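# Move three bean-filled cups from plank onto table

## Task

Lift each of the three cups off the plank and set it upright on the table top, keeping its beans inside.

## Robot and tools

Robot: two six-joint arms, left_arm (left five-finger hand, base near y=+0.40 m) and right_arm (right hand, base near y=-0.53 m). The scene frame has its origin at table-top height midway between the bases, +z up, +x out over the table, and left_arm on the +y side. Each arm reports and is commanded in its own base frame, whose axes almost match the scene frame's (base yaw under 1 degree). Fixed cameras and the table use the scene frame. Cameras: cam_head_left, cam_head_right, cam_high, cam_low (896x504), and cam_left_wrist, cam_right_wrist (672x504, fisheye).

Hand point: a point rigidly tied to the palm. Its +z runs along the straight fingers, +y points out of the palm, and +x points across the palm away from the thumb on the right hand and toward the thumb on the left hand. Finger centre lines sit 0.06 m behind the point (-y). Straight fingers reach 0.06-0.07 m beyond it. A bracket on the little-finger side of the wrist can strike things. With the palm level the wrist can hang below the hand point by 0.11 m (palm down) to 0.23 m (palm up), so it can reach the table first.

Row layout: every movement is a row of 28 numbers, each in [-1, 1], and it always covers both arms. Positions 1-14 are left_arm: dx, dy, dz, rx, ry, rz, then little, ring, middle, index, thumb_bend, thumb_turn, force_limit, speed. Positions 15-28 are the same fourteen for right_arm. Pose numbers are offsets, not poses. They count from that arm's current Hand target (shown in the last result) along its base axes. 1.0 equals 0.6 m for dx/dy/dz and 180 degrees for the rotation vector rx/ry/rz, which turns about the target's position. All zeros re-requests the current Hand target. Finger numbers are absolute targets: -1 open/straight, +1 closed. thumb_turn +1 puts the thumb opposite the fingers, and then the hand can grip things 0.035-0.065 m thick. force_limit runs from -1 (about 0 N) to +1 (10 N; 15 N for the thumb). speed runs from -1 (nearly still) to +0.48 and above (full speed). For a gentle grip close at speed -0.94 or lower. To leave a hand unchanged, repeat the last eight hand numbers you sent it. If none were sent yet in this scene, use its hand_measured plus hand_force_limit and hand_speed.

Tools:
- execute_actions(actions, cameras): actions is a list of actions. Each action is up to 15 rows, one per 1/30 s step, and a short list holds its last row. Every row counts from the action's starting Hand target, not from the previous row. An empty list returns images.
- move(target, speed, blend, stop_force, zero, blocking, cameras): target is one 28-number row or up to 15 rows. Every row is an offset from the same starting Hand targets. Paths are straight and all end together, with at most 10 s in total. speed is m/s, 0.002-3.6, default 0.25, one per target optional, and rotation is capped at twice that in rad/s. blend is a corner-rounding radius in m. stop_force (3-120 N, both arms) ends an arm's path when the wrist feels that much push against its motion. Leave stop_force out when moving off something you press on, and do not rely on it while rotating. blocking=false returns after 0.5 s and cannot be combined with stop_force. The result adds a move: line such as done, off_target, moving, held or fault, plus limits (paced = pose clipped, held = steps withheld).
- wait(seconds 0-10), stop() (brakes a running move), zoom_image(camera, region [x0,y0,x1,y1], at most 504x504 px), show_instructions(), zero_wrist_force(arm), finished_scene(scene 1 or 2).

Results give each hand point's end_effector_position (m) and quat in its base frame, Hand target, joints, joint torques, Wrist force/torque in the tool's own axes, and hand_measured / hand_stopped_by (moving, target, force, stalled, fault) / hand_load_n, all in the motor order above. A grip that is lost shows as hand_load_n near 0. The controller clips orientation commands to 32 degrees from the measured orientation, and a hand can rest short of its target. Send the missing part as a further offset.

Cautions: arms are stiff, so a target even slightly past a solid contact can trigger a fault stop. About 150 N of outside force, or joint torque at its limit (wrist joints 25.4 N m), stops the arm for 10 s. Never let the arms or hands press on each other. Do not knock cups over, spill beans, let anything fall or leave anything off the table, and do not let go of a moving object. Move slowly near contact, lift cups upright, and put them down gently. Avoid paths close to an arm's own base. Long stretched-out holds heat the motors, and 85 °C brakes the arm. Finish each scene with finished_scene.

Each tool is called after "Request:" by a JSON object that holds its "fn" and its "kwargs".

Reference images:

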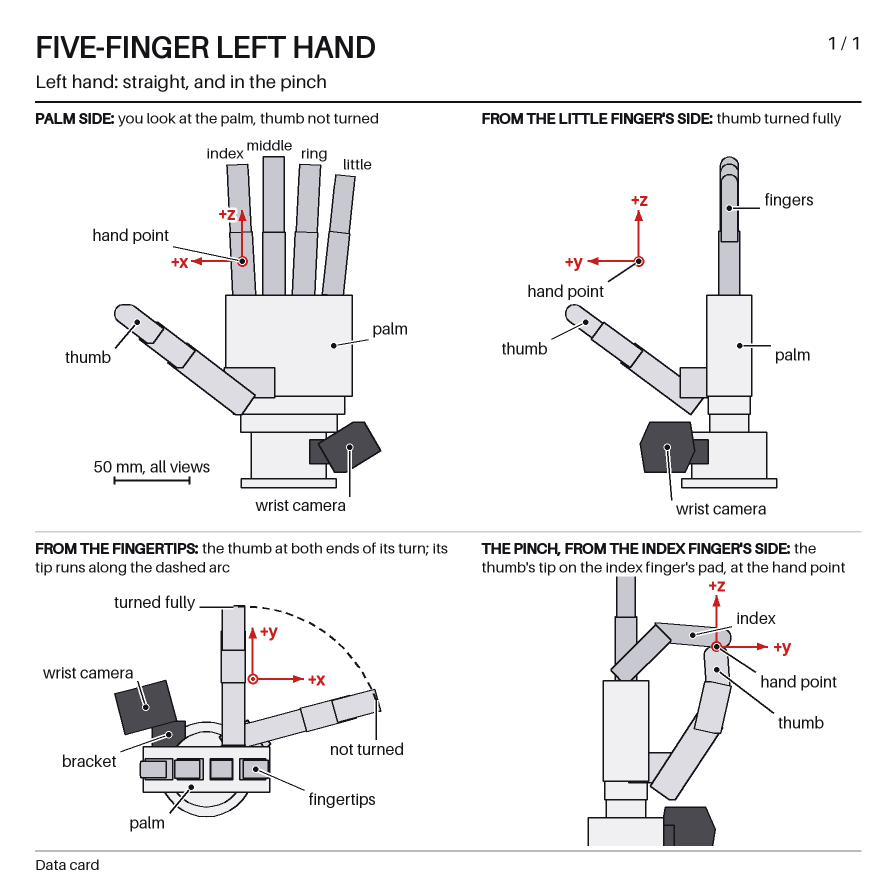

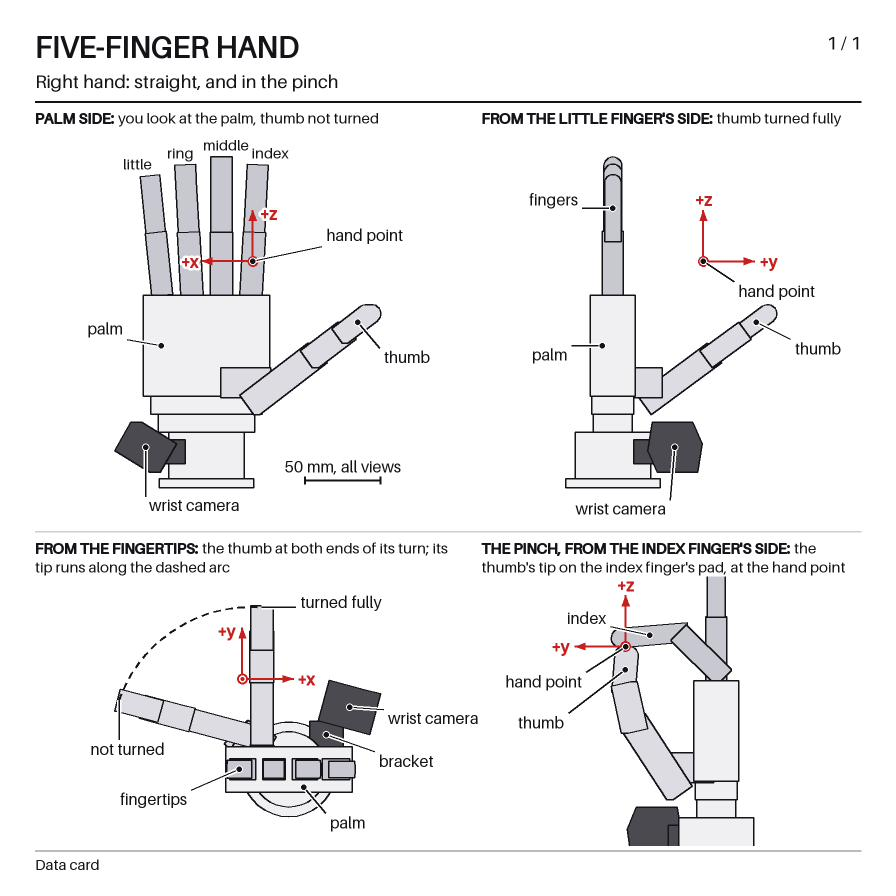

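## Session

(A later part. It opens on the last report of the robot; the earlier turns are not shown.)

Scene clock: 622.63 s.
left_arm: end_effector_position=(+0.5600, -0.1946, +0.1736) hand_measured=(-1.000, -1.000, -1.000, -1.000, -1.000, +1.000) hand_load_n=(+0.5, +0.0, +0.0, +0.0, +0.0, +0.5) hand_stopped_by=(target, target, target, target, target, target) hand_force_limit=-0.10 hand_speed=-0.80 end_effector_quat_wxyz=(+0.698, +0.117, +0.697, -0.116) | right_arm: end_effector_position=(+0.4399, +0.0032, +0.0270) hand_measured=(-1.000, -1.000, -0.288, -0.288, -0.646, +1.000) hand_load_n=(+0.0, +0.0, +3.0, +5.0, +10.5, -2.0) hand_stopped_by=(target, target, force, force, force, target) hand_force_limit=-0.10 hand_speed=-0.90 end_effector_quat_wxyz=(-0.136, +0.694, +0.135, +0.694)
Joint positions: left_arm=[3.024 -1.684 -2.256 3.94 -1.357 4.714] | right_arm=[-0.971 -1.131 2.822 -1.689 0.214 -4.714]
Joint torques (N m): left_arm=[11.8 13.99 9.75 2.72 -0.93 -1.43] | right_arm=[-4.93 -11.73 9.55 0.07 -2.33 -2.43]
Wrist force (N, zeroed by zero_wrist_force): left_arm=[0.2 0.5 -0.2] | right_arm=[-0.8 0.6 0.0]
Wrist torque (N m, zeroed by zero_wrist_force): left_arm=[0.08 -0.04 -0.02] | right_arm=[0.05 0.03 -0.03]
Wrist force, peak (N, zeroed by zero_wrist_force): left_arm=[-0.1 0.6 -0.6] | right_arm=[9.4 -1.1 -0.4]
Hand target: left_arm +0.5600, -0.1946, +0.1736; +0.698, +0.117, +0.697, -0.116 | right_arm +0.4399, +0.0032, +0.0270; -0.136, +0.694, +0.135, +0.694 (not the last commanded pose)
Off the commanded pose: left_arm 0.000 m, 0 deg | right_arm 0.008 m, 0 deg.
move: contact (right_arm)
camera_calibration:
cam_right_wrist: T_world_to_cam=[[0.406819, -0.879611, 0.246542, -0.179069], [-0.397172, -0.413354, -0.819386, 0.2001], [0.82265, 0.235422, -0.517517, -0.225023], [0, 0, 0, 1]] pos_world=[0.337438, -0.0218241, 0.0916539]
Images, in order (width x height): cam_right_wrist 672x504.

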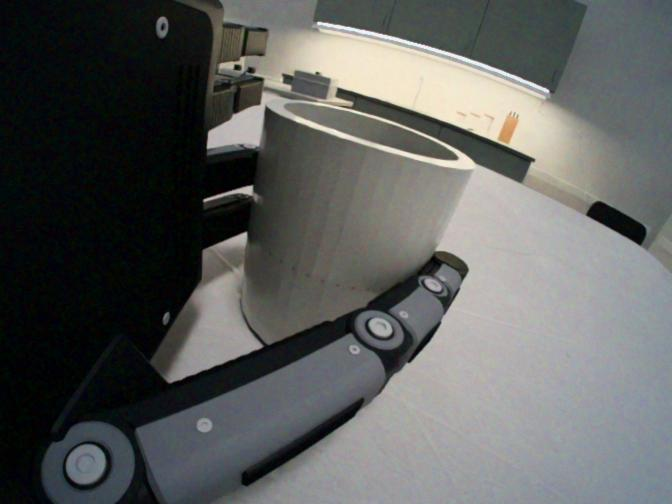

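Request:
{"fn": "execute_actions", "kwargs": {"actions": [[[0,0,0,0,0,0,-1,-1,-1,-1,-1,1,-0.1,-0.8,0,0,0,0,0,0,-1,-1,-1,-1,-1,1,-0.1,-0.8]]], "cameras": ["cam_right_wrist","cam_high"]}}

Scene clock: 650.77 s.
left_arm: end_effector_position=(+0.5600, -0.1946, +0.1736) hand_measured=(-1.000, -1.000, -1.000, -1.000, -1.000, +1.000) hand_load_n=(+0.0, +0.0, +0.0, +0.0, +0.0, +0.5) hand_stopped_by=(target, target, target, target, target, target) hand_force_limit=-0.10 hand_speed=-0.80 end_effector_quat_wxyz=(+0.698, +0.117, +0.697, -0.116) | right_arm: end_effector_position=(+0.4399, +0.0032, +0.0270) hand_measured=(-1.000, -1.000, -1.000, -1.000, -1.000, +1.000) hand_load_n=(+0.0, +0.0, +0.0, +0.0, +0.0, +0.0) hand_stopped_by=(target, target, target, target, target, target) hand_force_limit=-0.10 hand_speed=-0.80 end_effector_quat_wxyz=(-0.136, +0.694, +0.135, +0.694)
Joint positions: left_arm=[3.024 -1.684 -2.256 3.94 -1.357 4.714] | right_arm=[-0.971 -1.131 2.822 -1.689 0.214 -4.714]
Joint torques (N m): left_arm=[11.98 14.76 10.02 2.47 -0.85 -1.29] | right_arm=[-5.27 -9.91 7.09 -1.12 -1.95 -2.07]
Wrist force (N, zeroed by zero_wrist_force): left_arm=[0.2 0.4 -0.6] | right_arm=[-0.4 0.3 0.1]
Wrist torque (N m, zeroed by zero_wrist_force): left_arm=[0.10 -0.04 -0.02] | right_arm=[0.05 0.07 0.01]
Wrist force, peak (N, zeroed by zero_wrist_force): left_arm=[0.5 0.4 -0.4] | right_arm=[-1.0 0.7 0.1]
Hand target: left_arm +0.5600, -0.1946, +0.1736; +0.698, +0.117, +0.697, -0.116 | right_arm +0.4399, +0.0032, +0.0270; -0.136, +0.694, +0.135, +0.694
Off the commanded pose: left_arm 0.000 m, 0 deg | right_arm 0.000 m, 0 deg.
Step readings (end_effector_position of left_arm | right_arm):
0: (+0.5600, -0.1946, +0.1736) | (+0.4399, +0.0032, +0.0270)
1: (+0.5600, -0.1946, +0.1736) | (+0.4399, +0.0032, +0.0270)
2: (+0.5600, -0.1946, +0.1736) | (+0.4399, +0.0032, +0.0270)
4: (+0.5600, -0.1946, +0.1736) | (+0.4399, +0.0032, +0.0270)
8: (+0.5600, -0.1946, +0.1736) | (+0.4399, +0.0032, +0.0270)
15: (+0.5600, -0.1946, +0.1736) | (+0.4399, +0.0032, +0.0270)
camera_calibration:
cam_right_wrist: T_world_to_cam=[[0.406891, -0.87959, 0.246497, -0.179065], [-0.397138, -0.413344, -0.819407, 0.200008], [0.82263, 0.235516, -0.517505, -0.225067], [0, 0, 0, 1]] pos_world=[0.337438, -0.0218249, 0.0915539]
Images, in order (width x height): cam_high 896x504, cam_right_wrist 672x504.

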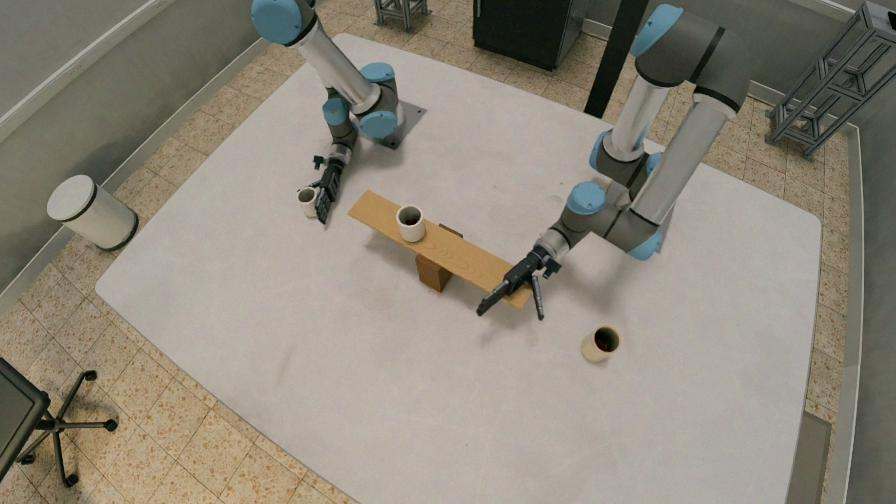

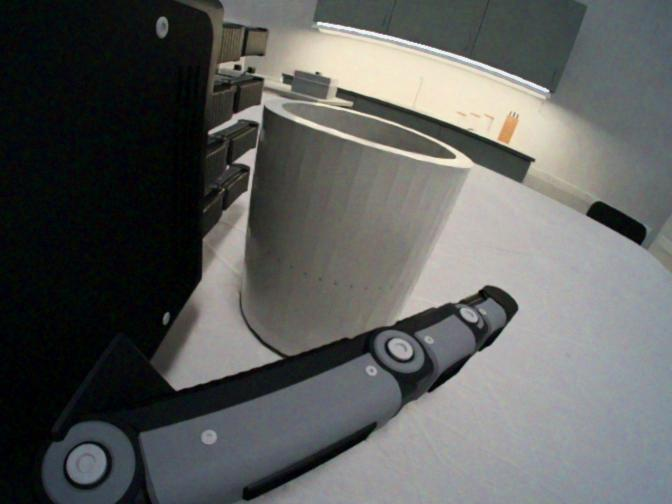

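Request:
{"fn": "move", "kwargs": {"target": [[0,0,0,0,0,0,-1,-1,-1,-1,-1,1,-0.1,-0.8,-0.0139,-0.002,0,0,0,0,-1,-1,-1,-1,-1,1,-0.1,-0.8],[0,0,0,0,0,0,-1,-1,-1,-1,-1,1,-0.1,-0.8,-0.0139,-0.002,0.105,0,0,0,-1,-1,-1,-1,-1,1,-0.1,-0.8]], "speed": [0.03,0.06], "cameras": ["cam_right_wrist"]}}

Scene clock: 660.90 s.
left_arm: end_effector_position=(+0.5600, -0.1946, +0.1736) hand_measured=(-1.000, -1.000, -1.000, -1.000, -1.000, +1.000) hand_load_n=(+0.0, +0.0, +0.0, +0.0, +0.0, +0.5) hand_stopped_by=(target, target, target, target, target, target) hand_force_limit=-0.10 hand_speed=-0.80 end_effector_quat_wxyz=(+0.698, +0.117, +0.697, -0.116) | right_arm: end_effector_position=(+0.4330, +0.0023, +0.0270) hand_measured=(-1.000, -1.000, -1.000, -1.000, -1.000, +1.000) hand_load_n=(+0.0, +0.0, +0.0, +0.0, +0.0, +0.0) hand_stopped_by=(target, target, target, target, target, target) hand_force_limit=-0.10 hand_speed=-0.80 end_effector_quat_wxyz=(-0.136, +0.694, +0.135, +0.694)
Joint positions: left_arm=[3.024 -1.684 -2.256 3.94 -1.357 4.714] | right_arm=[-1.02 -1.122 2.846 -1.717 0.166 -4.717]
Joint torques (N m): left_arm=[10.86 13.83 11.08 2.48 -0.94 -1.25] | right_arm=[6.34 -13.05 2.15 0.01 0.44 -2.01]
Wrist force (N, zeroed by zero_wrist_force): left_arm=[0.1 0.0 -0.2] | right_arm=[-0.4 -0.3 0.3]
Wrist torque (N m, zeroed by zero_wrist_force): left_arm=[0.03 -0.03 0.00] | right_arm=[-0.05 0.05 0.02]
Wrist force, peak (N, zeroed by zero_wrist_force): left_arm=[0.5 0.4 0.1] | right_arm=[-0.4 0.5 0.3]
Hand target: left_arm +0.5600, -0.1946, +0.1736; +0.698, +0.117, +0.697, -0.116 | right_arm +0.4330, +0.0023, +0.0270; -0.136, +0.694, +0.135, +0.694 (not the last commanded pose)
Off the commanded pose: left_arm 0.000 m, 0 deg | right_arm 0.063 m, 0 deg.
move: held (right_arm; a check stopped the path); path passed 1 of 2 targets; limits=held
pose unreachable (right arm): on one or more control steps of this call, first in action 0 (counted from 0), this arm could not follow its commanded pose, so it was not sent that pose on those steps. It may still have moved: this result reports where it is.
cause: moving toward the commanded pose would bring two parts of the arm too close to each other (joints 3 (elbow) and 4 (wrist 1) lie between them).
camera_calibration:
cam_right_wrist: T_world_to_cam=[[0.406927, -0.87958, 0.246473, -0.177084], [-0.397574, -0.413468, -0.819133, 0.197098], [0.822402, 0.235336, -0.51795, -0.219015], [0, 0, 0, 1]] pos_world=[0.33054, -0.0227234, 0.0916575]
Images, in order (width x height): cam_right_wrist 672x504.

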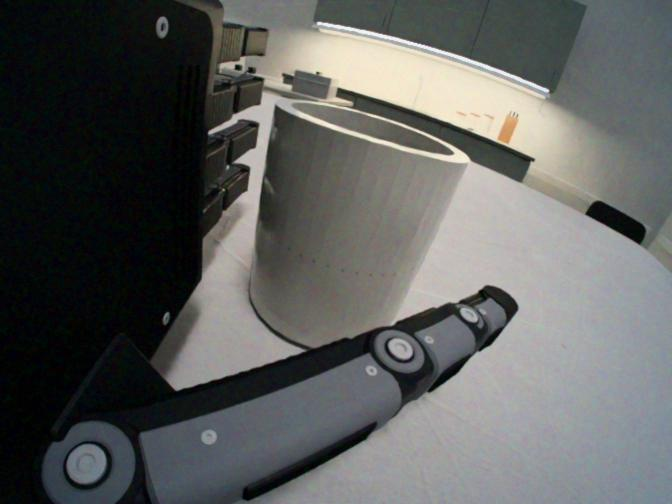

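Request:
{"fn": "move", "kwargs": {"target": [[0,0,0,0,0,0,-1,-1,-1,-1,-1,1,-0.1,-0.8,0.001,0,0.105,0,0,0,-1,-1,-1,-1,-1,1,-0.1,-0.8]], "speed": 0.06, "cameras": ["cam_right_wrist"]}}

Request:
{"fn": "move", "kwargs": {"target": [[0,0,0,0,0,0,-1,-1,-1,-1,-1,1,-0.1,-0.8,0.0,0,0.28,0,0,0,-1,-1,-1,-1,-1,1,-0.1,-0.8]], "speed": 0.15, "cameras": ["cam_right_wrist"]}}

Scene clock: 668.47 s.
left_arm: end_effector_position=(+0.5600, -0.1946, +0.1736) hand_measured=(-1.000, -1.000, -1.000, -1.000, -1.000, +1.000) hand_load_n=(+0.5, +0.0, +0.0, +0.0, +0.0, +0.5) hand_stopped_by=(target, target, target, target, target, target) hand_force_limit=-0.10 hand_speed=-0.80 end_effector_quat_wxyz=(+0.698, +0.117, +0.697, -0.116) | right_arm: end_effector_position=(+0.4337, +0.0022, +0.0900) hand_measured=(-1.000, -1.000, -1.000, -1.000, -1.000, +1.000) hand_load_n=(+0.0, +0.0, +0.0, +0.0, +0.0, +0.5) hand_stopped_by=(target, target, target, target, target, target) hand_force_limit=-0.10 hand_speed=-0.80 end_effector_quat_wxyz=(-0.136, +0.694, +0.135, +0.694)
Joint positions: left_arm=[3.024 -1.684 -2.256 3.94 -1.357 4.714] | right_arm=[-1.016 -1.604 2.811 -1.202 0.17 -4.716]
Joint torques (N m): left_arm=[12.18 13.8 9.82 2.69 -0.56 -1.17] | right_arm=[4.24 -13.3 -1.14 -1.93 1.72 2.16]
Wrist force (N, zeroed by zero_wrist_force): left_arm=[0.4 0.0 -0.3] | right_arm=[-0.4 -0.4 0.2]
Wrist torque (N m, zeroed by zero_wrist_force): left_arm=[0.02 -0.06 0.01] | right_arm=[-0.04 0.05 -0.08]
Wrist force, peak (N, zeroed by zero_wrist_force): left_arm=[0.3 0.6 -0.1] | right_arm=[-0.9 -0.1 0.3]
Hand target: left_arm +0.5600, -0.1946, +0.1736; +0.698, +0.117, +0.697, -0.116 | right_arm +0.4336, +0.0023, +0.0900; -0.136, +0.694, +0.135, +0.694
Off the commanded pose: left_arm 0.000 m, 0 deg | right_arm 0.000 m, 0 deg.
move: done
camera_calibration:
cam_right_wrist: T_world_to_cam=[[0.406754, -0.879625, 0.2466, -0.192946], [-0.397402, -0.413435, -0.819233, 0.248898], [0.822571, 0.235228, -0.517731, -0.187029], [0, 0, 0, 1]] pos_world=[0.331239, -0.0228225, 0.154656]
Images, in order (width x height): cam_right_wrist 672x504.

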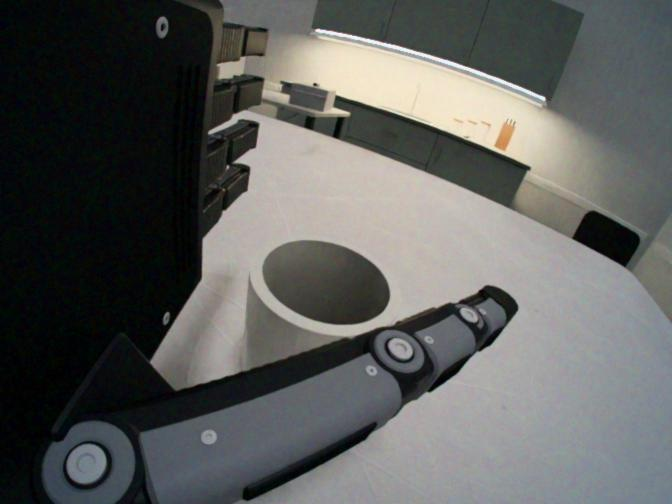

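Scene clock: 670.07 s.
left_arm: end_effector_position=(+0.5600, -0.1946, +0.1736) hand_measured=(-1.000, -1.000, -1.000, -1.000, -1.000, +1.000) hand_load_n=(+0.0, +0.0, +0.0, +0.0, +0.0, +0.5) hand_stopped_by=(target, target, target, target, target, target) hand_force_limit=-0.10 hand_speed=-0.80 end_effector_quat_wxyz=(+0.698, +0.117, +0.697, -0.116) | right_arm: end_effector_position=(+0.4336, +0.0022, +0.2580) hand_measured=(-1.000, -1.000, -1.000, -1.000, -1.000, +1.000) hand_load_n=(+0.0, +0.0, +0.0, +0.0, +0.0, +0.5) hand_stopped_by=(target, target, target, target, target, target) hand_force_limit=-0.10 hand_speed=-0.80 end_effector_quat_wxyz=(-0.136, +0.694, +0.135, +0.694) end_effector_velocity=(+0.000, -0.001, +0.000) end_effector_angular_velocity=(+0.003, +0.001, -0.004)
Joint positions: left_arm=[3.024 -1.684 -2.256 3.94 -1.357 4.714] | right_arm=[-1.016 -2.194 2.502 -0.301 0.17 -4.718]
Joint velocities: left_arm=[within noise] | right_arm=[-0.002 -0.002 0 -0.001 0.002 0.007]
Joint torques (N m): left_arm=[11.81 13.86 9.55 2.51 -0.57 -1.24] | right_arm=[6.64 -1.61 -14.89 -1.43 2.62 2.42]
Wrist force (N, zeroed by zero_wrist_force): left_arm=[0.2 0.4 -0.2] | right_arm=[-0.3 -0.1 0.2]
Wrist torque (N m, zeroed by zero_wrist_force): left_arm=[0.07 -0.03 -0.01] | right_arm=[0.00 0.05 -0.02]
Wrist force, peak (N, zeroed by zero_wrist_force): left_arm=[0.4 0.0 -0.5] | right_arm=[-1.5 -0.2 0.4]
Hand target: left_arm +0.5600, -0.1946, +0.1736; +0.698, +0.117, +0.697, -0.116 | right_arm +0.4336, +0.0023, +0.2580; -0.136, +0.694, +0.135, +0.694
Off the commanded pose: left_arm 0.000 m, 0 deg | right_arm 0.000 m, 0 deg.
move: done
camera_calibration:
cam_right_wrist: T_world_to_cam=[[0.40689, -0.879564, 0.246591, -0.234329], [-0.397573, -0.413555, -0.81909, 0.38658], [0.822421, 0.235242, -0.517963, -0.0999488], [0, 0, 0, 1]] pos_world=[0.33124, -0.0227226, 0.322657]
Images, in order (width x height): cam_right_wrist 672x504.

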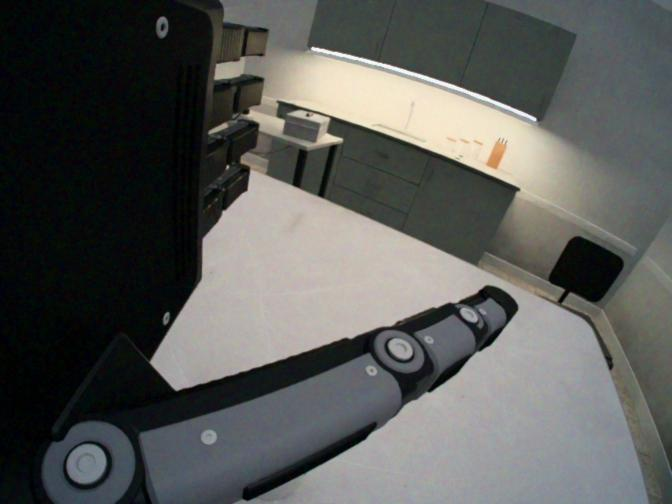

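Request:
{"fn": "move", "kwargs": {"target": [[0,0,0,0,0,0,-1,-1,-1,-1,-1,1,-0.1,-0.8,-0.156,0.35,0.02,0,0,0,-1,-1,-1,-1,-1,1,-0.1,-0.8],[0,0,0,0,0,0,-1,-1,-1,-1,-1,1,-0.1,-0.8,-0.156,0.568,0.0033,0,0,0,-1,-1,-1,-1,-1,1,-0.1,-0.8]], "speed": 0.2, "blend": [0.03,0], "cameras": ["cam_right_wrist","cam_high","cam_head_left"]}}

Scene clock: 686.50 s.
left_arm: end_effector_position=(+0.5600, -0.1946, +0.1736) hand_measured=(-1.000, -1.000, -1.000, -1.000, -1.000, +1.000) hand_load_n=(+0.0, +0.0, +0.0, +0.0, +0.0, +0.5) hand_stopped_by=(target, target, target, target, target, target) hand_force_limit=-0.10 hand_speed=-0.80 end_effector_quat_wxyz=(+0.698, +0.117, +0.697, -0.116) | right_arm: end_effector_position=(+0.3400, +0.3430, +0.2600) hand_measured=(-1.000, -1.000, -1.000, -1.000, -1.000, +1.000) hand_load_n=(+0.0, +0.0, +0.0, +0.0, +0.0, +0.5) hand_stopped_by=(target, target, target, target, target, target) hand_force_limit=-0.10 hand_speed=-0.80 end_effector_quat_wxyz=(-0.136, +0.694, +0.135, +0.694)
Joint positions: left_arm=[3.024 -1.684 -2.256 3.94 -1.357 4.714] | right_arm=[0.862 -1.698 2.214 -0.514 2.048 -4.711]
Joint torques (N m): left_arm=[11.34 13.69 9.29 2.76 -0.54 -1.25] | right_arm=[7.02 -4.62 -24.77 -1.5 -0.18 -1.66]
Wrist force (N, zeroed by zero_wrist_force): left_arm=[0.3 0.5 -0.2] | right_arm=[-0.2 -0.1 0.2]
Wrist torque (N m, zeroed by zero_wrist_force): left_arm=[0.09 -0.06 -0.01] | right_arm=[0.00 0.03 0.01]
Wrist force, peak (N, zeroed by zero_wrist_force): left_arm=[0.7 0.2 -0.1] | right_arm=[-0.3 -2.0 0.7]
Hand target: left_arm +0.5600, -0.1946, +0.1736; +0.698, +0.117, +0.697, -0.116 | right_arm +0.3400, +0.3431, +0.2600; -0.136, +0.694, +0.135, +0.694
Off the commanded pose: left_arm 0.000 m, 0 deg | right_arm 0.000 m, 0 deg.
move: done
camera_calibration:
cam_right_wrist: T_world_to_cam=[[0.406983, -0.879538, 0.246532, 0.102919], [-0.397606, -0.413564, -0.819069, 0.491908], [0.822359, 0.235324, -0.518023, -0.102073], [0, 0, 0, 1]] pos_world=[0.23764, 0.317977, 0.324658]
Images, in order (width x height): cam_head_left 896x504, cam_high 896x504, cam_right_wrist 672x504.

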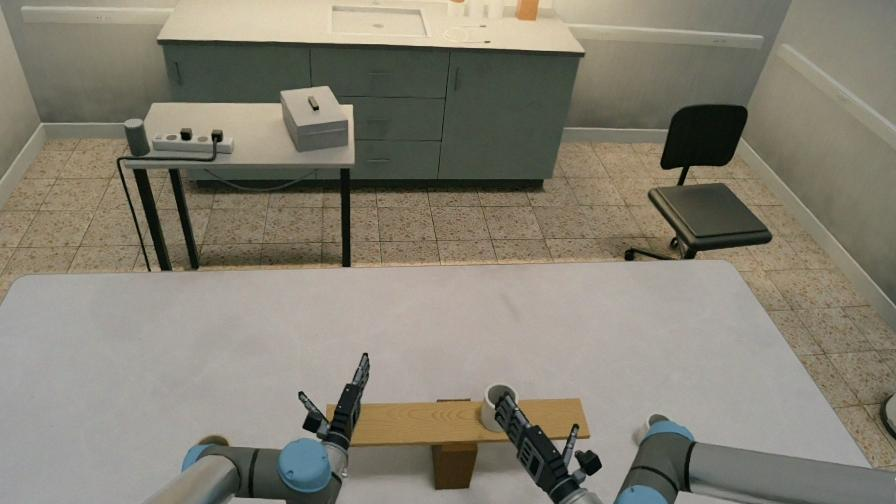

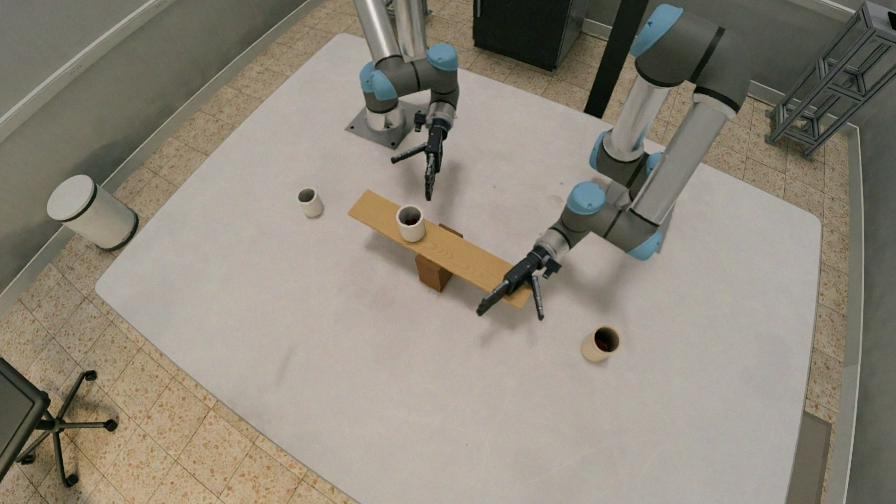

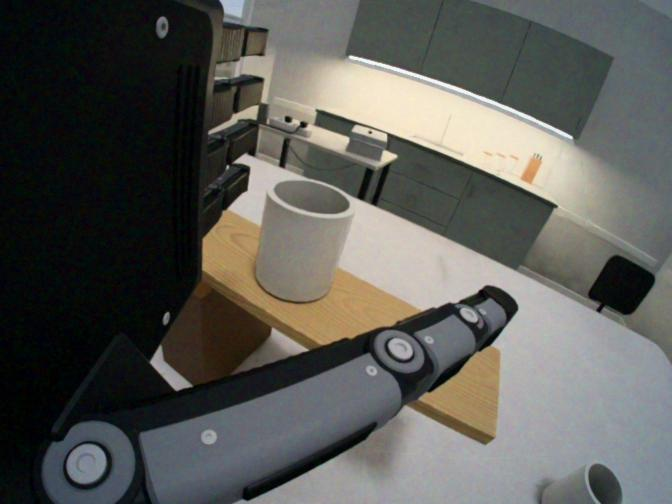

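Request:
{"fn": "zoom_image", "kwargs": {"camera": "cam_right_wrist", "region": [220, 150, 400, 330]}}

Scaled by 2.800 from the camera's 672x504 image, which has a finer 960x720 frame.

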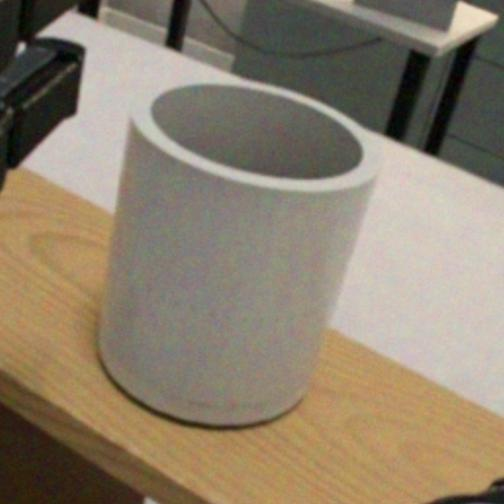

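Request:
{"fn": "move", "kwargs": {"target": [[0,0,0,0,0,0,-1,-1,-1,-1,-1,1,-0.1,-0.8,-0.007,0.0165,-0.05,0,0,0,-1,-1,-1,-1,-1,1,-0.1,-0.8],[0,0,0,0,0,0,-1,-1,-1,-1,-1,1,-0.1,-0.8,-0.007,0.0165,-0.1167,0,0,0,-1,-1,-1,-1,-1,1,-0.1,-0.8]], "speed": [0.1,0.05], "blend": [0.01,0], "cameras": ["cam_right_wrist"]}}

Scene clock: 715.33 s.
left_arm: end_effector_position=(+0.5600, -0.1946, +0.1736) hand_measured=(-1.000, -1.000, -1.000, -1.000, -1.000, +1.000) hand_load_n=(+0.0, +0.0, +0.0, +0.0, +0.5, +0.0) hand_stopped_by=(target, target, target, target, target, target) hand_force_limit=-0.10 hand_speed=-0.80 end_effector_quat_wxyz=(+0.698, +0.117, +0.697, -0.116) | right_arm: end_effector_position=(+0.3358, +0.3529, +0.1899) hand_measured=(-1.000, -1.000, -1.000, -1.000, -1.000, +1.000) hand_load_n=(+0.0, +0.0, +0.0, +0.0, +0.0, +0.0) hand_stopped_by=(target, target, target, target, target, target) hand_force_limit=-0.10 hand_speed=-0.80 end_effector_quat_wxyz=(-0.136, +0.694, +0.135, +0.694)
Joint positions: left_arm=[3.024 -1.684 -2.256 3.94 -1.357 4.714] | right_arm=[0.895 -1.55 2.297 -0.746 2.081 -4.711]
Joint torques (N m): left_arm=[11.01 14.33 9.75 2.57 -0.16 -1.1] | right_arm=[-7.24 -25.15 -24.41 -0.13 -2.18 -2.31]
Wrist force (N, zeroed by zero_wrist_force): left_arm=[0.3 0.2 -0.1] | right_arm=[-0.3 -0.2 0.2]
Wrist torque (N m, zeroed by zero_wrist_force): left_arm=[0.03 -0.04 0.01] | right_arm=[-0.02 0.04 0.01]
Wrist force, peak (N, zeroed by zero_wrist_force): left_arm=[-0.1 0.7 -0.4] | right_arm=[-0.9 -0.3 0.1]
Hand target: left_arm +0.5600, -0.1946, +0.1736; +0.698, +0.117, +0.697, -0.116 | right_arm +0.3358, +0.3530, +0.1900; -0.136, +0.694, +0.135, +0.694
Off the commanded pose: left_arm 0.000 m, 0 deg | right_arm 0.000 m, 0 deg.
move: done
camera_calibration:
cam_right_wrist: T_world_to_cam=[[0.40696, -0.879523, 0.246624, 0.130683], [-0.397678, -0.413657, -0.818987, 0.436985], [0.822335, 0.235218, -0.518109, -0.137224], [0, 0, 0, 1]] pos_world=[0.23344, 0.327978, 0.254559]
Images, in order (width x height): cam_right_wrist 672x504.

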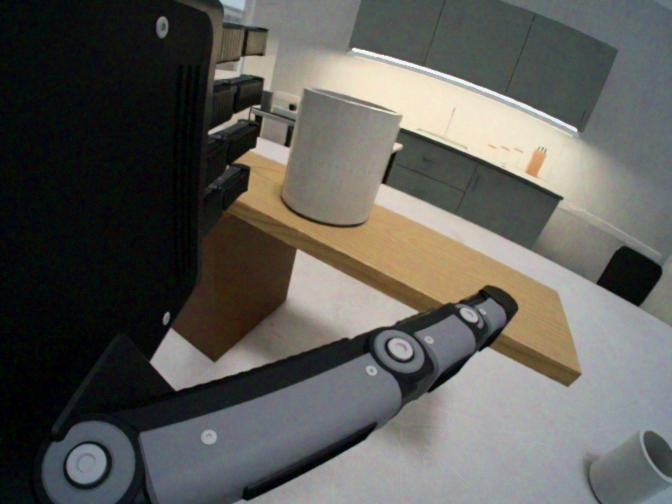

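Request:
{"fn": "move", "kwargs": {"target": [[0,0,0,0,0,0,-1,-1,-1,-1,-1,1,-0.1,-0.8,0.0927,0.0375,0,0,0,0,-1,-1,-1,-1,-1,1,-0.1,-0.8]], "speed": 0.05, "stop_force": 4, "cameras": ["cam_right_wrist"]}}

Scene clock: 725.67 s.
left_arm: end_effector_position=(+0.5600, -0.1946, +0.1736) hand_measured=(-1.000, -1.000, -1.000, -1.000, -1.000, +1.000) hand_load_n=(+0.0, +0.0, +0.0, +0.0, +0.0, +0.0) hand_stopped_by=(target, target, target, target, target, target) hand_force_limit=-0.10 hand_speed=-0.80 end_effector_quat_wxyz=(+0.698, +0.117, +0.697, -0.116) | right_arm: end_effector_position=(+0.3915, +0.3755, +0.1900) hand_measured=(-1.000, -1.000, -1.000, -1.000, -1.000, +1.000) hand_load_n=(+0.0, +0.0, +0.0, +0.0, +0.0, +0.5) hand_stopped_by=(target, target, target, target, target, target) hand_force_limit=-0.10 hand_speed=-0.80 end_effector_quat_wxyz=(-0.136, +0.694, +0.135, +0.694)
Joint positions: left_arm=[3.024 -1.684 -2.256 3.94 -1.357 4.714] | right_arm=[0.81 -1.456 2.194 -0.737 1.995 -4.711]
Joint torques (N m): left_arm=[11.87 14.38 9.7 2.67 -0.2 -1.17] | right_arm=[6.56 -29.47 -9.84 -2.7 2.42 -1.82]
Wrist force (N, zeroed by zero_wrist_force): left_arm=[0.4 0.2 -0.1] | right_arm=[-0.2 0.0 0.1]
Wrist torque (N m, zeroed by zero_wrist_force): left_arm=[0.03 -0.07 0.01] | right_arm=[0.01 -0.02 0.02]
Wrist force, peak (N, zeroed by zero_wrist_force): left_arm=[0.3 0.7 -0.5] | right_arm=[-0.4 -0.4 0.3]
Hand target: left_arm +0.5600, -0.1946, +0.1736; +0.698, +0.117, +0.697, -0.116 | right_arm +0.3915, +0.3755, +0.1900; -0.136, +0.694, +0.135, +0.694
Off the commanded pose: left_arm 0.000 m, 0 deg | right_arm 0.000 m, 0 deg.
move: done
camera_calibration:
cam_right_wrist: T_world_to_cam=[[0.406894, -0.879589, 0.246494, 0.127896], [-0.397542, -0.413459, -0.819154, 0.468416], [0.822434, 0.235317, -0.517907, -0.188301], [0, 0, 0, 1]] pos_world=[0.28904, 0.350477, 0.254657]
Images, in order (width x height): cam_right_wrist 672x504.

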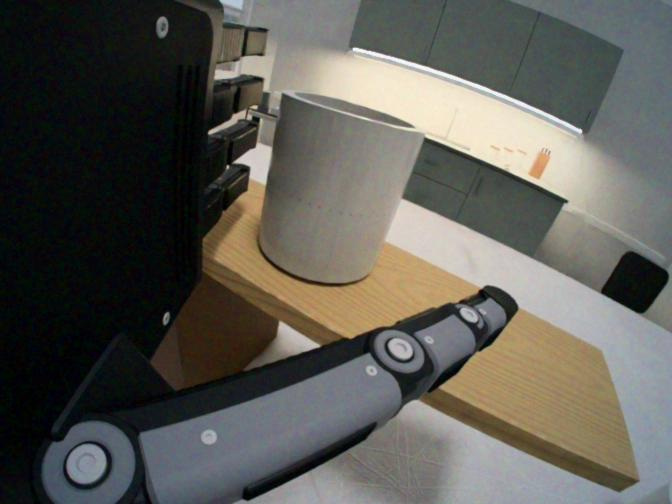

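Request:
{"fn": "move", "kwargs": {"target": [[0,0,0,0,0,0,-1,-1,-1,-1,-1,1,-0.1,-0.8,0.0587,0.0238,0,0,0,0,-1,-1,-1,-1,-1,1,-0.1,-0.8]], "speed": 0.03, "stop_force": 3, "cameras": ["cam_right_wrist"]}}

Scene clock: 733.70 s.
left_arm: end_effector_position=(+0.5600, -0.1946, +0.1736) hand_measured=(-1.000, -1.000, -1.000, -1.000, -1.000, +1.000) hand_load_n=(+0.0, +0.0, +0.0, +0.0, +0.0, +0.0) hand_stopped_by=(target, target, target, target, target, target) hand_force_limit=-0.10 hand_speed=-0.80 end_effector_quat_wxyz=(+0.698, +0.117, +0.697, -0.116) | right_arm: end_effector_position=(+0.4267, +0.3897, +0.1900) hand_measured=(-1.000, -1.000, -1.000, -1.000, -1.000, +1.000) hand_load_n=(+0.0, +0.0, +0.0, +0.0, +0.0, +0.5) hand_stopped_by=(target, target, target, target, target, target) hand_force_limit=-0.10 hand_speed=-0.80 end_effector_quat_wxyz=(-0.136, +0.694, +0.135, +0.694)
Joint positions: left_arm=[3.024 -1.684 -2.256 3.94 -1.357 4.714] | right_arm=[0.768 -1.394 2.12 -0.724 1.953 -4.711]
Joint torques (N m): left_arm=[10.88 15.01 10.57 2.68 0.14 -0.93] | right_arm=[6.6 -32.18 -9.96 -2.67 2.47 -2.44]
Wrist force (N, zeroed by zero_wrist_force): left_arm=[0.1 0.2 -0.2] | right_arm=[-0.2 0.0 0.0]
Wrist torque (N m, zeroed by zero_wrist_force): left_arm=[0.04 -0.01 -0.01] | right_arm=[0.04 0.00 0.02]
Wrist force, peak (N, zeroed by zero_wrist_force): left_arm=[0.5 0.6 -0.2] | right_arm=[-0.2 -0.1 0.4]
Hand target: left_arm +0.5600, -0.1946, +0.1736; +0.698, +0.117, +0.697, -0.116 | right_arm +0.4267, +0.3897, +0.1900; -0.136, +0.694, +0.135, +0.694
Off the commanded pose: left_arm 0.000 m, 0 deg | right_arm 0.000 m, 0 deg.
move: done
camera_calibration:
cam_right_wrist: T_world_to_cam=[[0.406927, -0.87958, 0.246473, 0.126142], [-0.397574, -0.413468, -0.819133, 0.488331], [0.822402, 0.235336, -0.51795, -0.220601], [0, 0, 0, 1]] pos_world=[0.32424, 0.364777, 0.254657]
Images, in order (width x height): cam_right_wrist 672x504.

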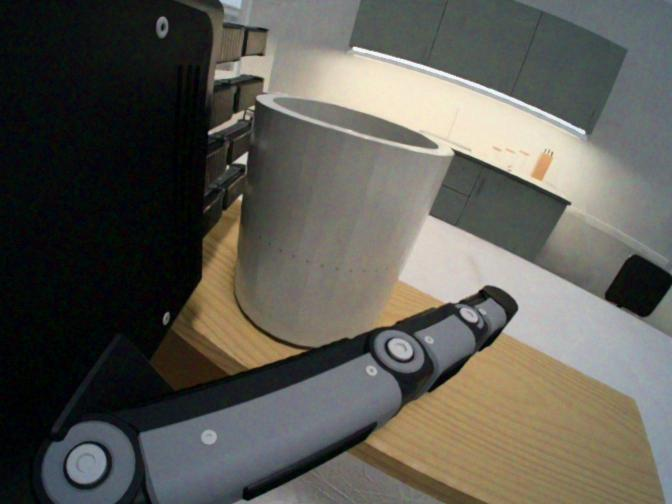

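Request:
{"fn": "execute_actions", "kwargs": {"actions": [[[0,0,0,0,0,0,-1,-1,-1,-1,-1,1,-0.1,-0.8,0,0,0,0,0,0,-1,-1,0.5,0.5,0.5,1,-0.7,-0.92]],[[0,0,0,0,0,0,-1,-1,-1,-1,-1,1,-0.1,-0.8,0,0,0,0,0,0,-1,-1,0.5,0.5,0.5,1,-0.7,-0.92]]]}}

Request:
{"fn": "wait", "kwargs": {"seconds": 8, "cameras": ["cam_right_wrist"]}}

Scene clock: 743.10 s.
left_arm: end_effector_position=(+0.5600, -0.1946, +0.1736) hand_measured=(-1.000, -1.000, -1.000, -1.000, -1.000, +1.000) hand_load_n=(+0.0, +0.0, +0.0, +0.0, +0.0, +0.5) hand_stopped_by=(target, target, target, target, target, target) hand_force_limit=-0.10 hand_speed=-0.80 end_effector_quat_wxyz=(+0.698, +0.117, +0.697, -0.116) | right_arm: end_effector_position=(+0.4267, +0.3897, +0.1900) hand_measured=(-1.000, -1.000, -0.312, -0.320, -0.648, +1.000) hand_load_n=(+0.0, +0.0, +2.0, +1.0, +3.5, +0.5) hand_stopped_by=(target, target, force, force, force, target) hand_force_limit=-0.70 hand_speed=-0.92 end_effector_quat_wxyz=(-0.136, +0.694, +0.135, +0.694)
Joint positions: left_arm=[3.024 -1.684 -2.256 3.94 -1.357 4.714] | right_arm=[0.768 -1.394 2.12 -0.724 1.953 -4.711]
Joint torques (N m): left_arm=[11.14 15.21 10.4 2.73 0.25 -0.62] | right_arm=[5.64 -32.4 -10.8 -2.7 2.33 -2.26]
Wrist force (N, zeroed by zero_wrist_force): left_arm=[0.2 0.3 0.1] | right_arm=[-0.6 -0.5 0.3]
Wrist torque (N m, zeroed by zero_wrist_force): left_arm=[0.03 -0.03 -0.01] | right_arm=[0.03 -0.05 0.02]
Wrist force, peak (N, zeroed by zero_wrist_force): left_arm=[0.5 0.2 -0.4] | right_arm=[-1.0 -0.5 0.5]
Hand target: left_arm +0.5600, -0.1946, +0.1736; +0.698, +0.117, +0.697, -0.116 | right_arm +0.4267, +0.3897, +0.1900; -0.136, +0.694, +0.135, +0.694
Off the commanded pose: left_arm 0.000 m, 0 deg | right_arm 0.000 m, 0 deg.
Step readings (end_effector_position of left_arm | right_arm):
0: (+0.5600, -0.1946, +0.1736) | (+0.4267, +0.3897, +0.1900)
1: (+0.5600, -0.1946, +0.1736) | (+0.4267, +0.3897, +0.1900)
2: (+0.5600, -0.1946, +0.1736) | (+0.4267, +0.3897, +0.1900)
4: (+0.5600, -0.1946, +0.1736) | (+0.4267, +0.3897, +0.1900)
8: (+0.5600, -0.1946, +0.1736) | (+0.4267, +0.3897, +0.1900)
15: (+0.5600, -0.1946, +0.1736) | (+0.4267, +0.3897, +0.1900)
16: (+0.5600, -0.1946, +0.1736) | (+0.4267, +0.3897, +0.1900)
17: (+0.5600, -0.1946, +0.1736) | (+0.4267, +0.3897, +0.1900)
19: (+0.5600, -0.1946, +0.1736) | (+0.4267, +0.3897, +0.1900)
23: (+0.5600, -0.1946, +0.1736) | (+0.4267, +0.3897, +0.1900)
30: (+0.5600, -0.1946, +0.1736) | (+0.4267, +0.3897, +0.1900)

Scene clock: 751.10 s.
left_arm: end_effector_position=(+0.5600, -0.1946, +0.1736) hand_measured=(-1.000, -1.000, -1.000, -1.000, -1.000, +1.000) hand_load_n=(+0.0, +0.0, +0.0, +0.0, +0.0, +0.0) hand_stopped_by=(target, target, target, target, target, target) hand_force_limit=-0.10 hand_speed=-0.80 end_effector_quat_wxyz=(+0.698, +0.117, +0.697, -0.116) | right_arm: end_effector_position=(+0.4267, +0.3897, +0.1900) hand_measured=(-1.000, -1.000, -0.312, -0.320, -0.648, +1.000) hand_load_n=(+0.0, +0.0, +2.0, +1.0, +3.0, +0.5) hand_stopped_by=(target, target, force, force, force, target) hand_force_limit=-0.70 hand_speed=-0.92 end_effector_quat_wxyz=(-0.136, +0.694, +0.135, +0.694)
Joint positions: left_arm=[3.024 -1.684 -2.256 3.94 -1.357 4.714] | right_arm=[0.768 -1.394 2.12 -0.724 1.953 -4.711]
Joint torques (N m): left_arm=[10.34 16.89 9.31 2.53 0.52 -0.66] | right_arm=[-1.48 -32.32 -15.23 -2.75 2.33 -2.13]
Wrist force (N, zeroed by zero_wrist_force): left_arm=[-0.1 0.3 -0.1] | right_arm=[-0.8 -0.5 0.3]
Wrist torque (N m, zeroed by zero_wrist_force): left_arm=[0.06 0.01 -0.02] | right_arm=[0.02 -0.03 0.01]
Wrist force, peak (N, zeroed by zero_wrist_force): left_arm=[0.1 0.8 -0.3] | right_arm=[-0.9 -0.6 0.3]
Hand target: left_arm +0.5600, -0.1946, +0.1736; +0.698, +0.117, +0.697, -0.116 | right_arm +0.4267, +0.3897, +0.1900; -0.136, +0.694, +0.135, +0.694
Off the commanded pose: left_arm 0.000 m, 0 deg | right_arm 0.000 m, 0 deg.
wait: 8.00 s; at rest by 0.17 s
camera_calibration:
cam_right_wrist: T_world_to_cam=[[0.406927, -0.87958, 0.246473, 0.126142], [-0.397574, -0.413468, -0.819133, 0.488331], [0.822402, 0.235336, -0.51795, -0.220601], [0, 0, 0, 1]] pos_world=[0.32424, 0.364777, 0.254657]
Images, in order (width x height): cam_right_wrist 672x504.

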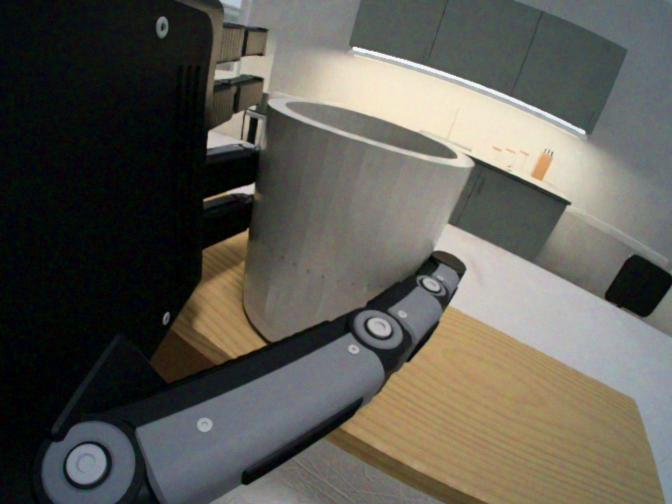

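Request:
{"fn": "execute_actions", "kwargs": {"actions": [[[0,0,0,0,0,0,-1,-1,-1,-1,-1,1,-0.1,-0.8,0,0,0,0,0,0,-1,-1,0.6,0.6,0.6,1,-0.1,-0.9]],[[0,0,0,0,0,0,-1,-1,-1,-1,-1,1,-0.1,-0.8,0,0,0,0,0,0,-1,-1,0.6,0.6,0.6,1,-0.1,-0.9]]], "cameras": ["cam_right_wrist"]}}

Request:
{"fn": "move", "kwargs": {"target": [0,0,0,0,0,0,-1,-1,-1,-1,-1,1,-0.1,-0.8,0,0,0.04,0,0,0,-1,-1,0.6,0.6,0.6,1,-0.1,-0.9], "speed": 0.02, "cameras": ["cam_right_wrist","cam_high","cam_head_left"]}}

Scene clock: 761.37 s.
left_arm: end_effector_position=(+0.5600, -0.1946, +0.1736) hand_measured=(-1.000, -1.000, -1.000, -1.000, -1.000, +1.000) hand_load_n=(+0.0, +0.0, +0.0, +0.0, +0.5, +0.0) hand_stopped_by=(target, target, target, target, target, target) hand_force_limit=-0.10 hand_speed=-0.80 end_effector_quat_wxyz=(+0.698, +0.117, +0.697, -0.116) | right_arm: end_effector_position=(+0.4267, +0.3897, +0.1900) hand_measured=(-1.000, -1.000, -0.296, -0.294, -0.646, +1.000) hand_load_n=(+0.0, +0.0, +2.5, +5.5, +10.5, -0.5) hand_stopped_by=(target, target, force, force, force, target) hand_force_limit=-0.10 hand_speed=-0.90 end_effector_quat_wxyz=(-0.136, +0.694, +0.135, +0.694)
Joint positions: left_arm=[3.024 -1.684 -2.256 3.94 -1.357 4.714] | right_arm=[0.768 -1.394 2.12 -0.724 1.953 -4.711]
Joint torques (N m): left_arm=[11.68 15.15 9.76 2.65 0.57 -0.44] | right_arm=[-4.47 -31.93 -18.23 -2.65 2.34 -2.03]
Wrist force (N, zeroed by zero_wrist_force): left_arm=[0.1 0.0 -0.2] | right_arm=[-1.3 0.1 0.0]
Wrist torque (N m, zeroed by zero_wrist_force): left_arm=[0.01 -0.01 0.00] | right_arm=[0.02 -0.02 0.03]
Wrist force, peak (N, zeroed by zero_wrist_force): left_arm=[0.4 0.6 -0.3] | right_arm=[-1.5 0.4 -0.3]
Hand target: left_arm +0.5600, -0.1946, +0.1736; +0.698, +0.117, +0.697, -0.116 | right_arm +0.4267, +0.3897, +0.1900; -0.136, +0.694, +0.135, +0.694
Off the commanded pose: left_arm 0.000 m, 0 deg | right_arm 0.000 m, 0 deg.
Step readings (end_effector_position of left_arm | right_arm):
0: (+0.5600, -0.1946, +0.1736) | (+0.4267, +0.3897, +0.1900)
1: (+0.5600, -0.1946, +0.1736) | (+0.4267, +0.3897, +0.1900)
2: (+0.5600, -0.1946, +0.1736) | (+0.4267, +0.3897, +0.1900)
4: (+0.5600, -0.1946, +0.1736) | (+0.4267, +0.3897, +0.1900)
8: (+0.5600, -0.1946, +0.1736) | (+0.4267, +0.3897, +0.1900)
15: (+0.5600, -0.1946, +0.1736) | (+0.4267, +0.3897, +0.1900)
16: (+0.5600, -0.1946, +0.1736) | (+0.4267, +0.3897, +0.1900)
17: (+0.5600, -0.1946, +0.1736) | (+0.4267, +0.3897, +0.1900)
19: (+0.5600, -0.1946, +0.1736) | (+0.4267, +0.3897, +0.1900)
23: (+0.5600, -0.1946, +0.1736) | (+0.4267, +0.3897, +0.1900)
30: (+0.5600, -0.1946, +0.1736) | (+0.4267, +0.3897, +0.1900)
camera_calibration:
cam_right_wrist: T_world_to_cam=[[0.406927, -0.87958, 0.246473, 0.126142], [-0.397574, -0.413468, -0.819133, 0.488331], [0.822402, 0.235336, -0.51795, -0.220601], [0, 0, 0, 1]] pos_world=[0.32424, 0.364777, 0.254657]
Images, in order (width x height): cam_right_wrist 672x504.

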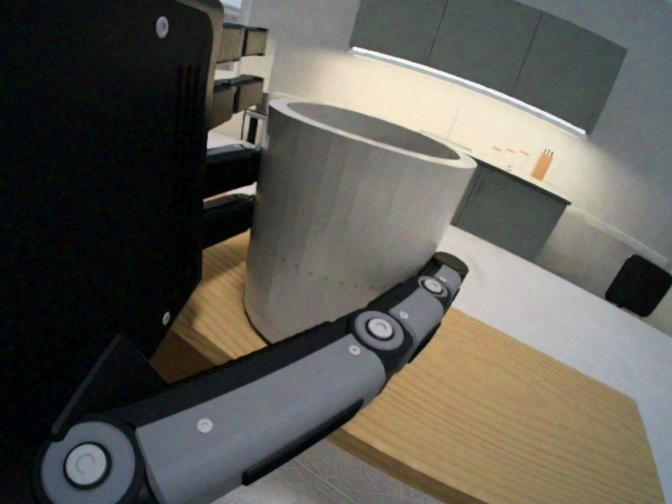

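Scene clock: 762.83 s.
left_arm: end_effector_position=(+0.5600, -0.1946, +0.1736) hand_measured=(-1.000, -1.000, -1.000, -1.000, -1.000, +1.000) hand_load_n=(+0.0, +0.0, +0.0, +0.0, +0.0, +0.5) hand_stopped_by=(target, target, target, target, target, target) hand_force_limit=-0.10 hand_speed=-0.80 end_effector_quat_wxyz=(+0.698, +0.117, +0.697, -0.116) | right_arm: end_effector_position=(+0.4267, +0.3898, +0.2142) hand_measured=(-1.000, -1.000, -0.296, -0.294, -0.646, +1.000) hand_load_n=(+0.0, +0.0, +2.5, +5.5, +11.0, +0.0) hand_stopped_by=(target, target, force, force, force, target) hand_force_limit=-0.10 hand_speed=-0.90 end_effector_quat_wxyz=(-0.136, +0.694, +0.135, +0.694) end_effector_velocity=(+0.000, +0.000, -0.001) end_effector_angular_velocity=(+0.001, -0.001, -0.001)
Joint positions: left_arm=[3.024 -1.684 -2.256 3.94 -1.357 4.714] | right_arm=[0.768 -1.436 2.091 -0.653 1.953 -4.711]
Joint velocities: left_arm=[within noise] | right_arm=[0 0.002 0.001 -0.005 0 0]
Joint torques (N m): left_arm=[11.5 14.68 10.81 2.41 0.79 -0.47] | right_arm=[-6.21 -16.19 -13.26 -3.25 2.19 -2.15]
Wrist force (N, zeroed by zero_wrist_force): left_arm=[0.2 0.1 -0.3] | right_arm=[-2.4 -0.4 -0.1]
Wrist torque (N m, zeroed by zero_wrist_force): left_arm=[0.03 -0.03 -0.01] | right_arm=[-0.02 0.01 0.01]
Wrist force, peak (N, zeroed by zero_wrist_force): left_arm=[0.3 0.6 -0.3] | right_arm=[-2.6 0.1 0.0]
Hand target: left_arm +0.5600, -0.1946, +0.1736; +0.698, +0.117, +0.697, -0.116 | right_arm +0.4267, +0.3897, +0.2140; -0.136, +0.694, +0.135, +0.694
Off the commanded pose: left_arm 0.000 m, 0 deg | right_arm 0.000 m, 0 deg.
move: done
camera_calibration:
cam_right_wrist: T_world_to_cam=[[0.406845, -0.879625, 0.246448, 0.120253], [-0.397503, -0.413376, -0.819214, 0.508037], [0.822477, 0.235329, -0.517834, -0.208172], [0, 0, 0, 1]] pos_world=[0.324239, 0.364777, 0.278757]
Images, in order (width x height): cam_head_left 896x504, cam_high 896x504, cam_right_wrist 672x504.

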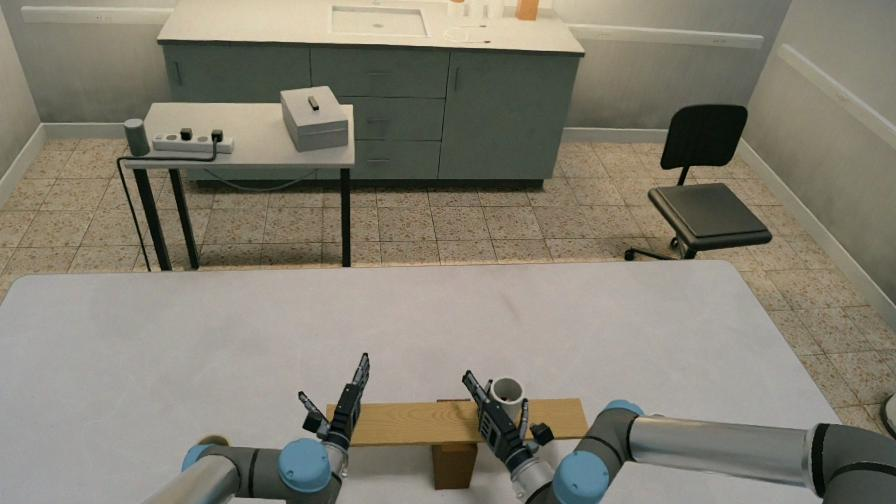

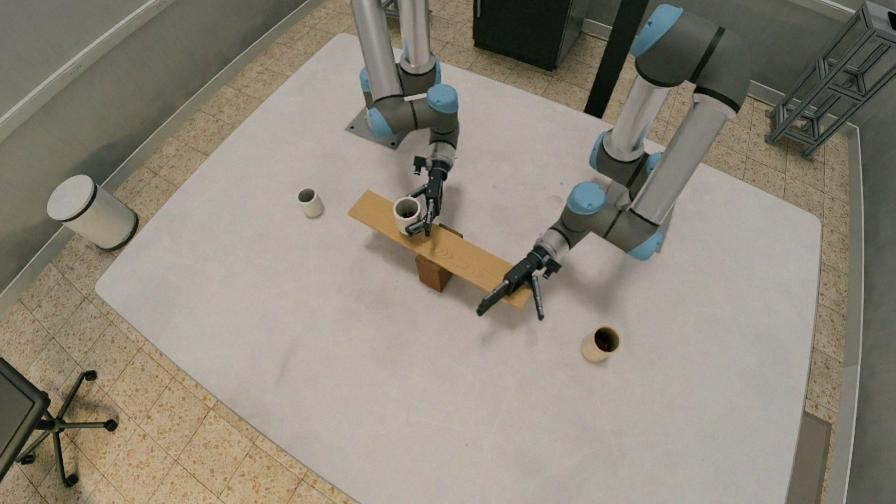

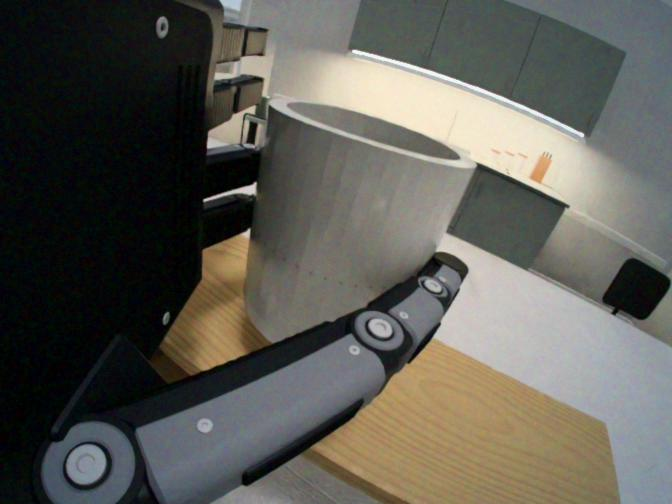

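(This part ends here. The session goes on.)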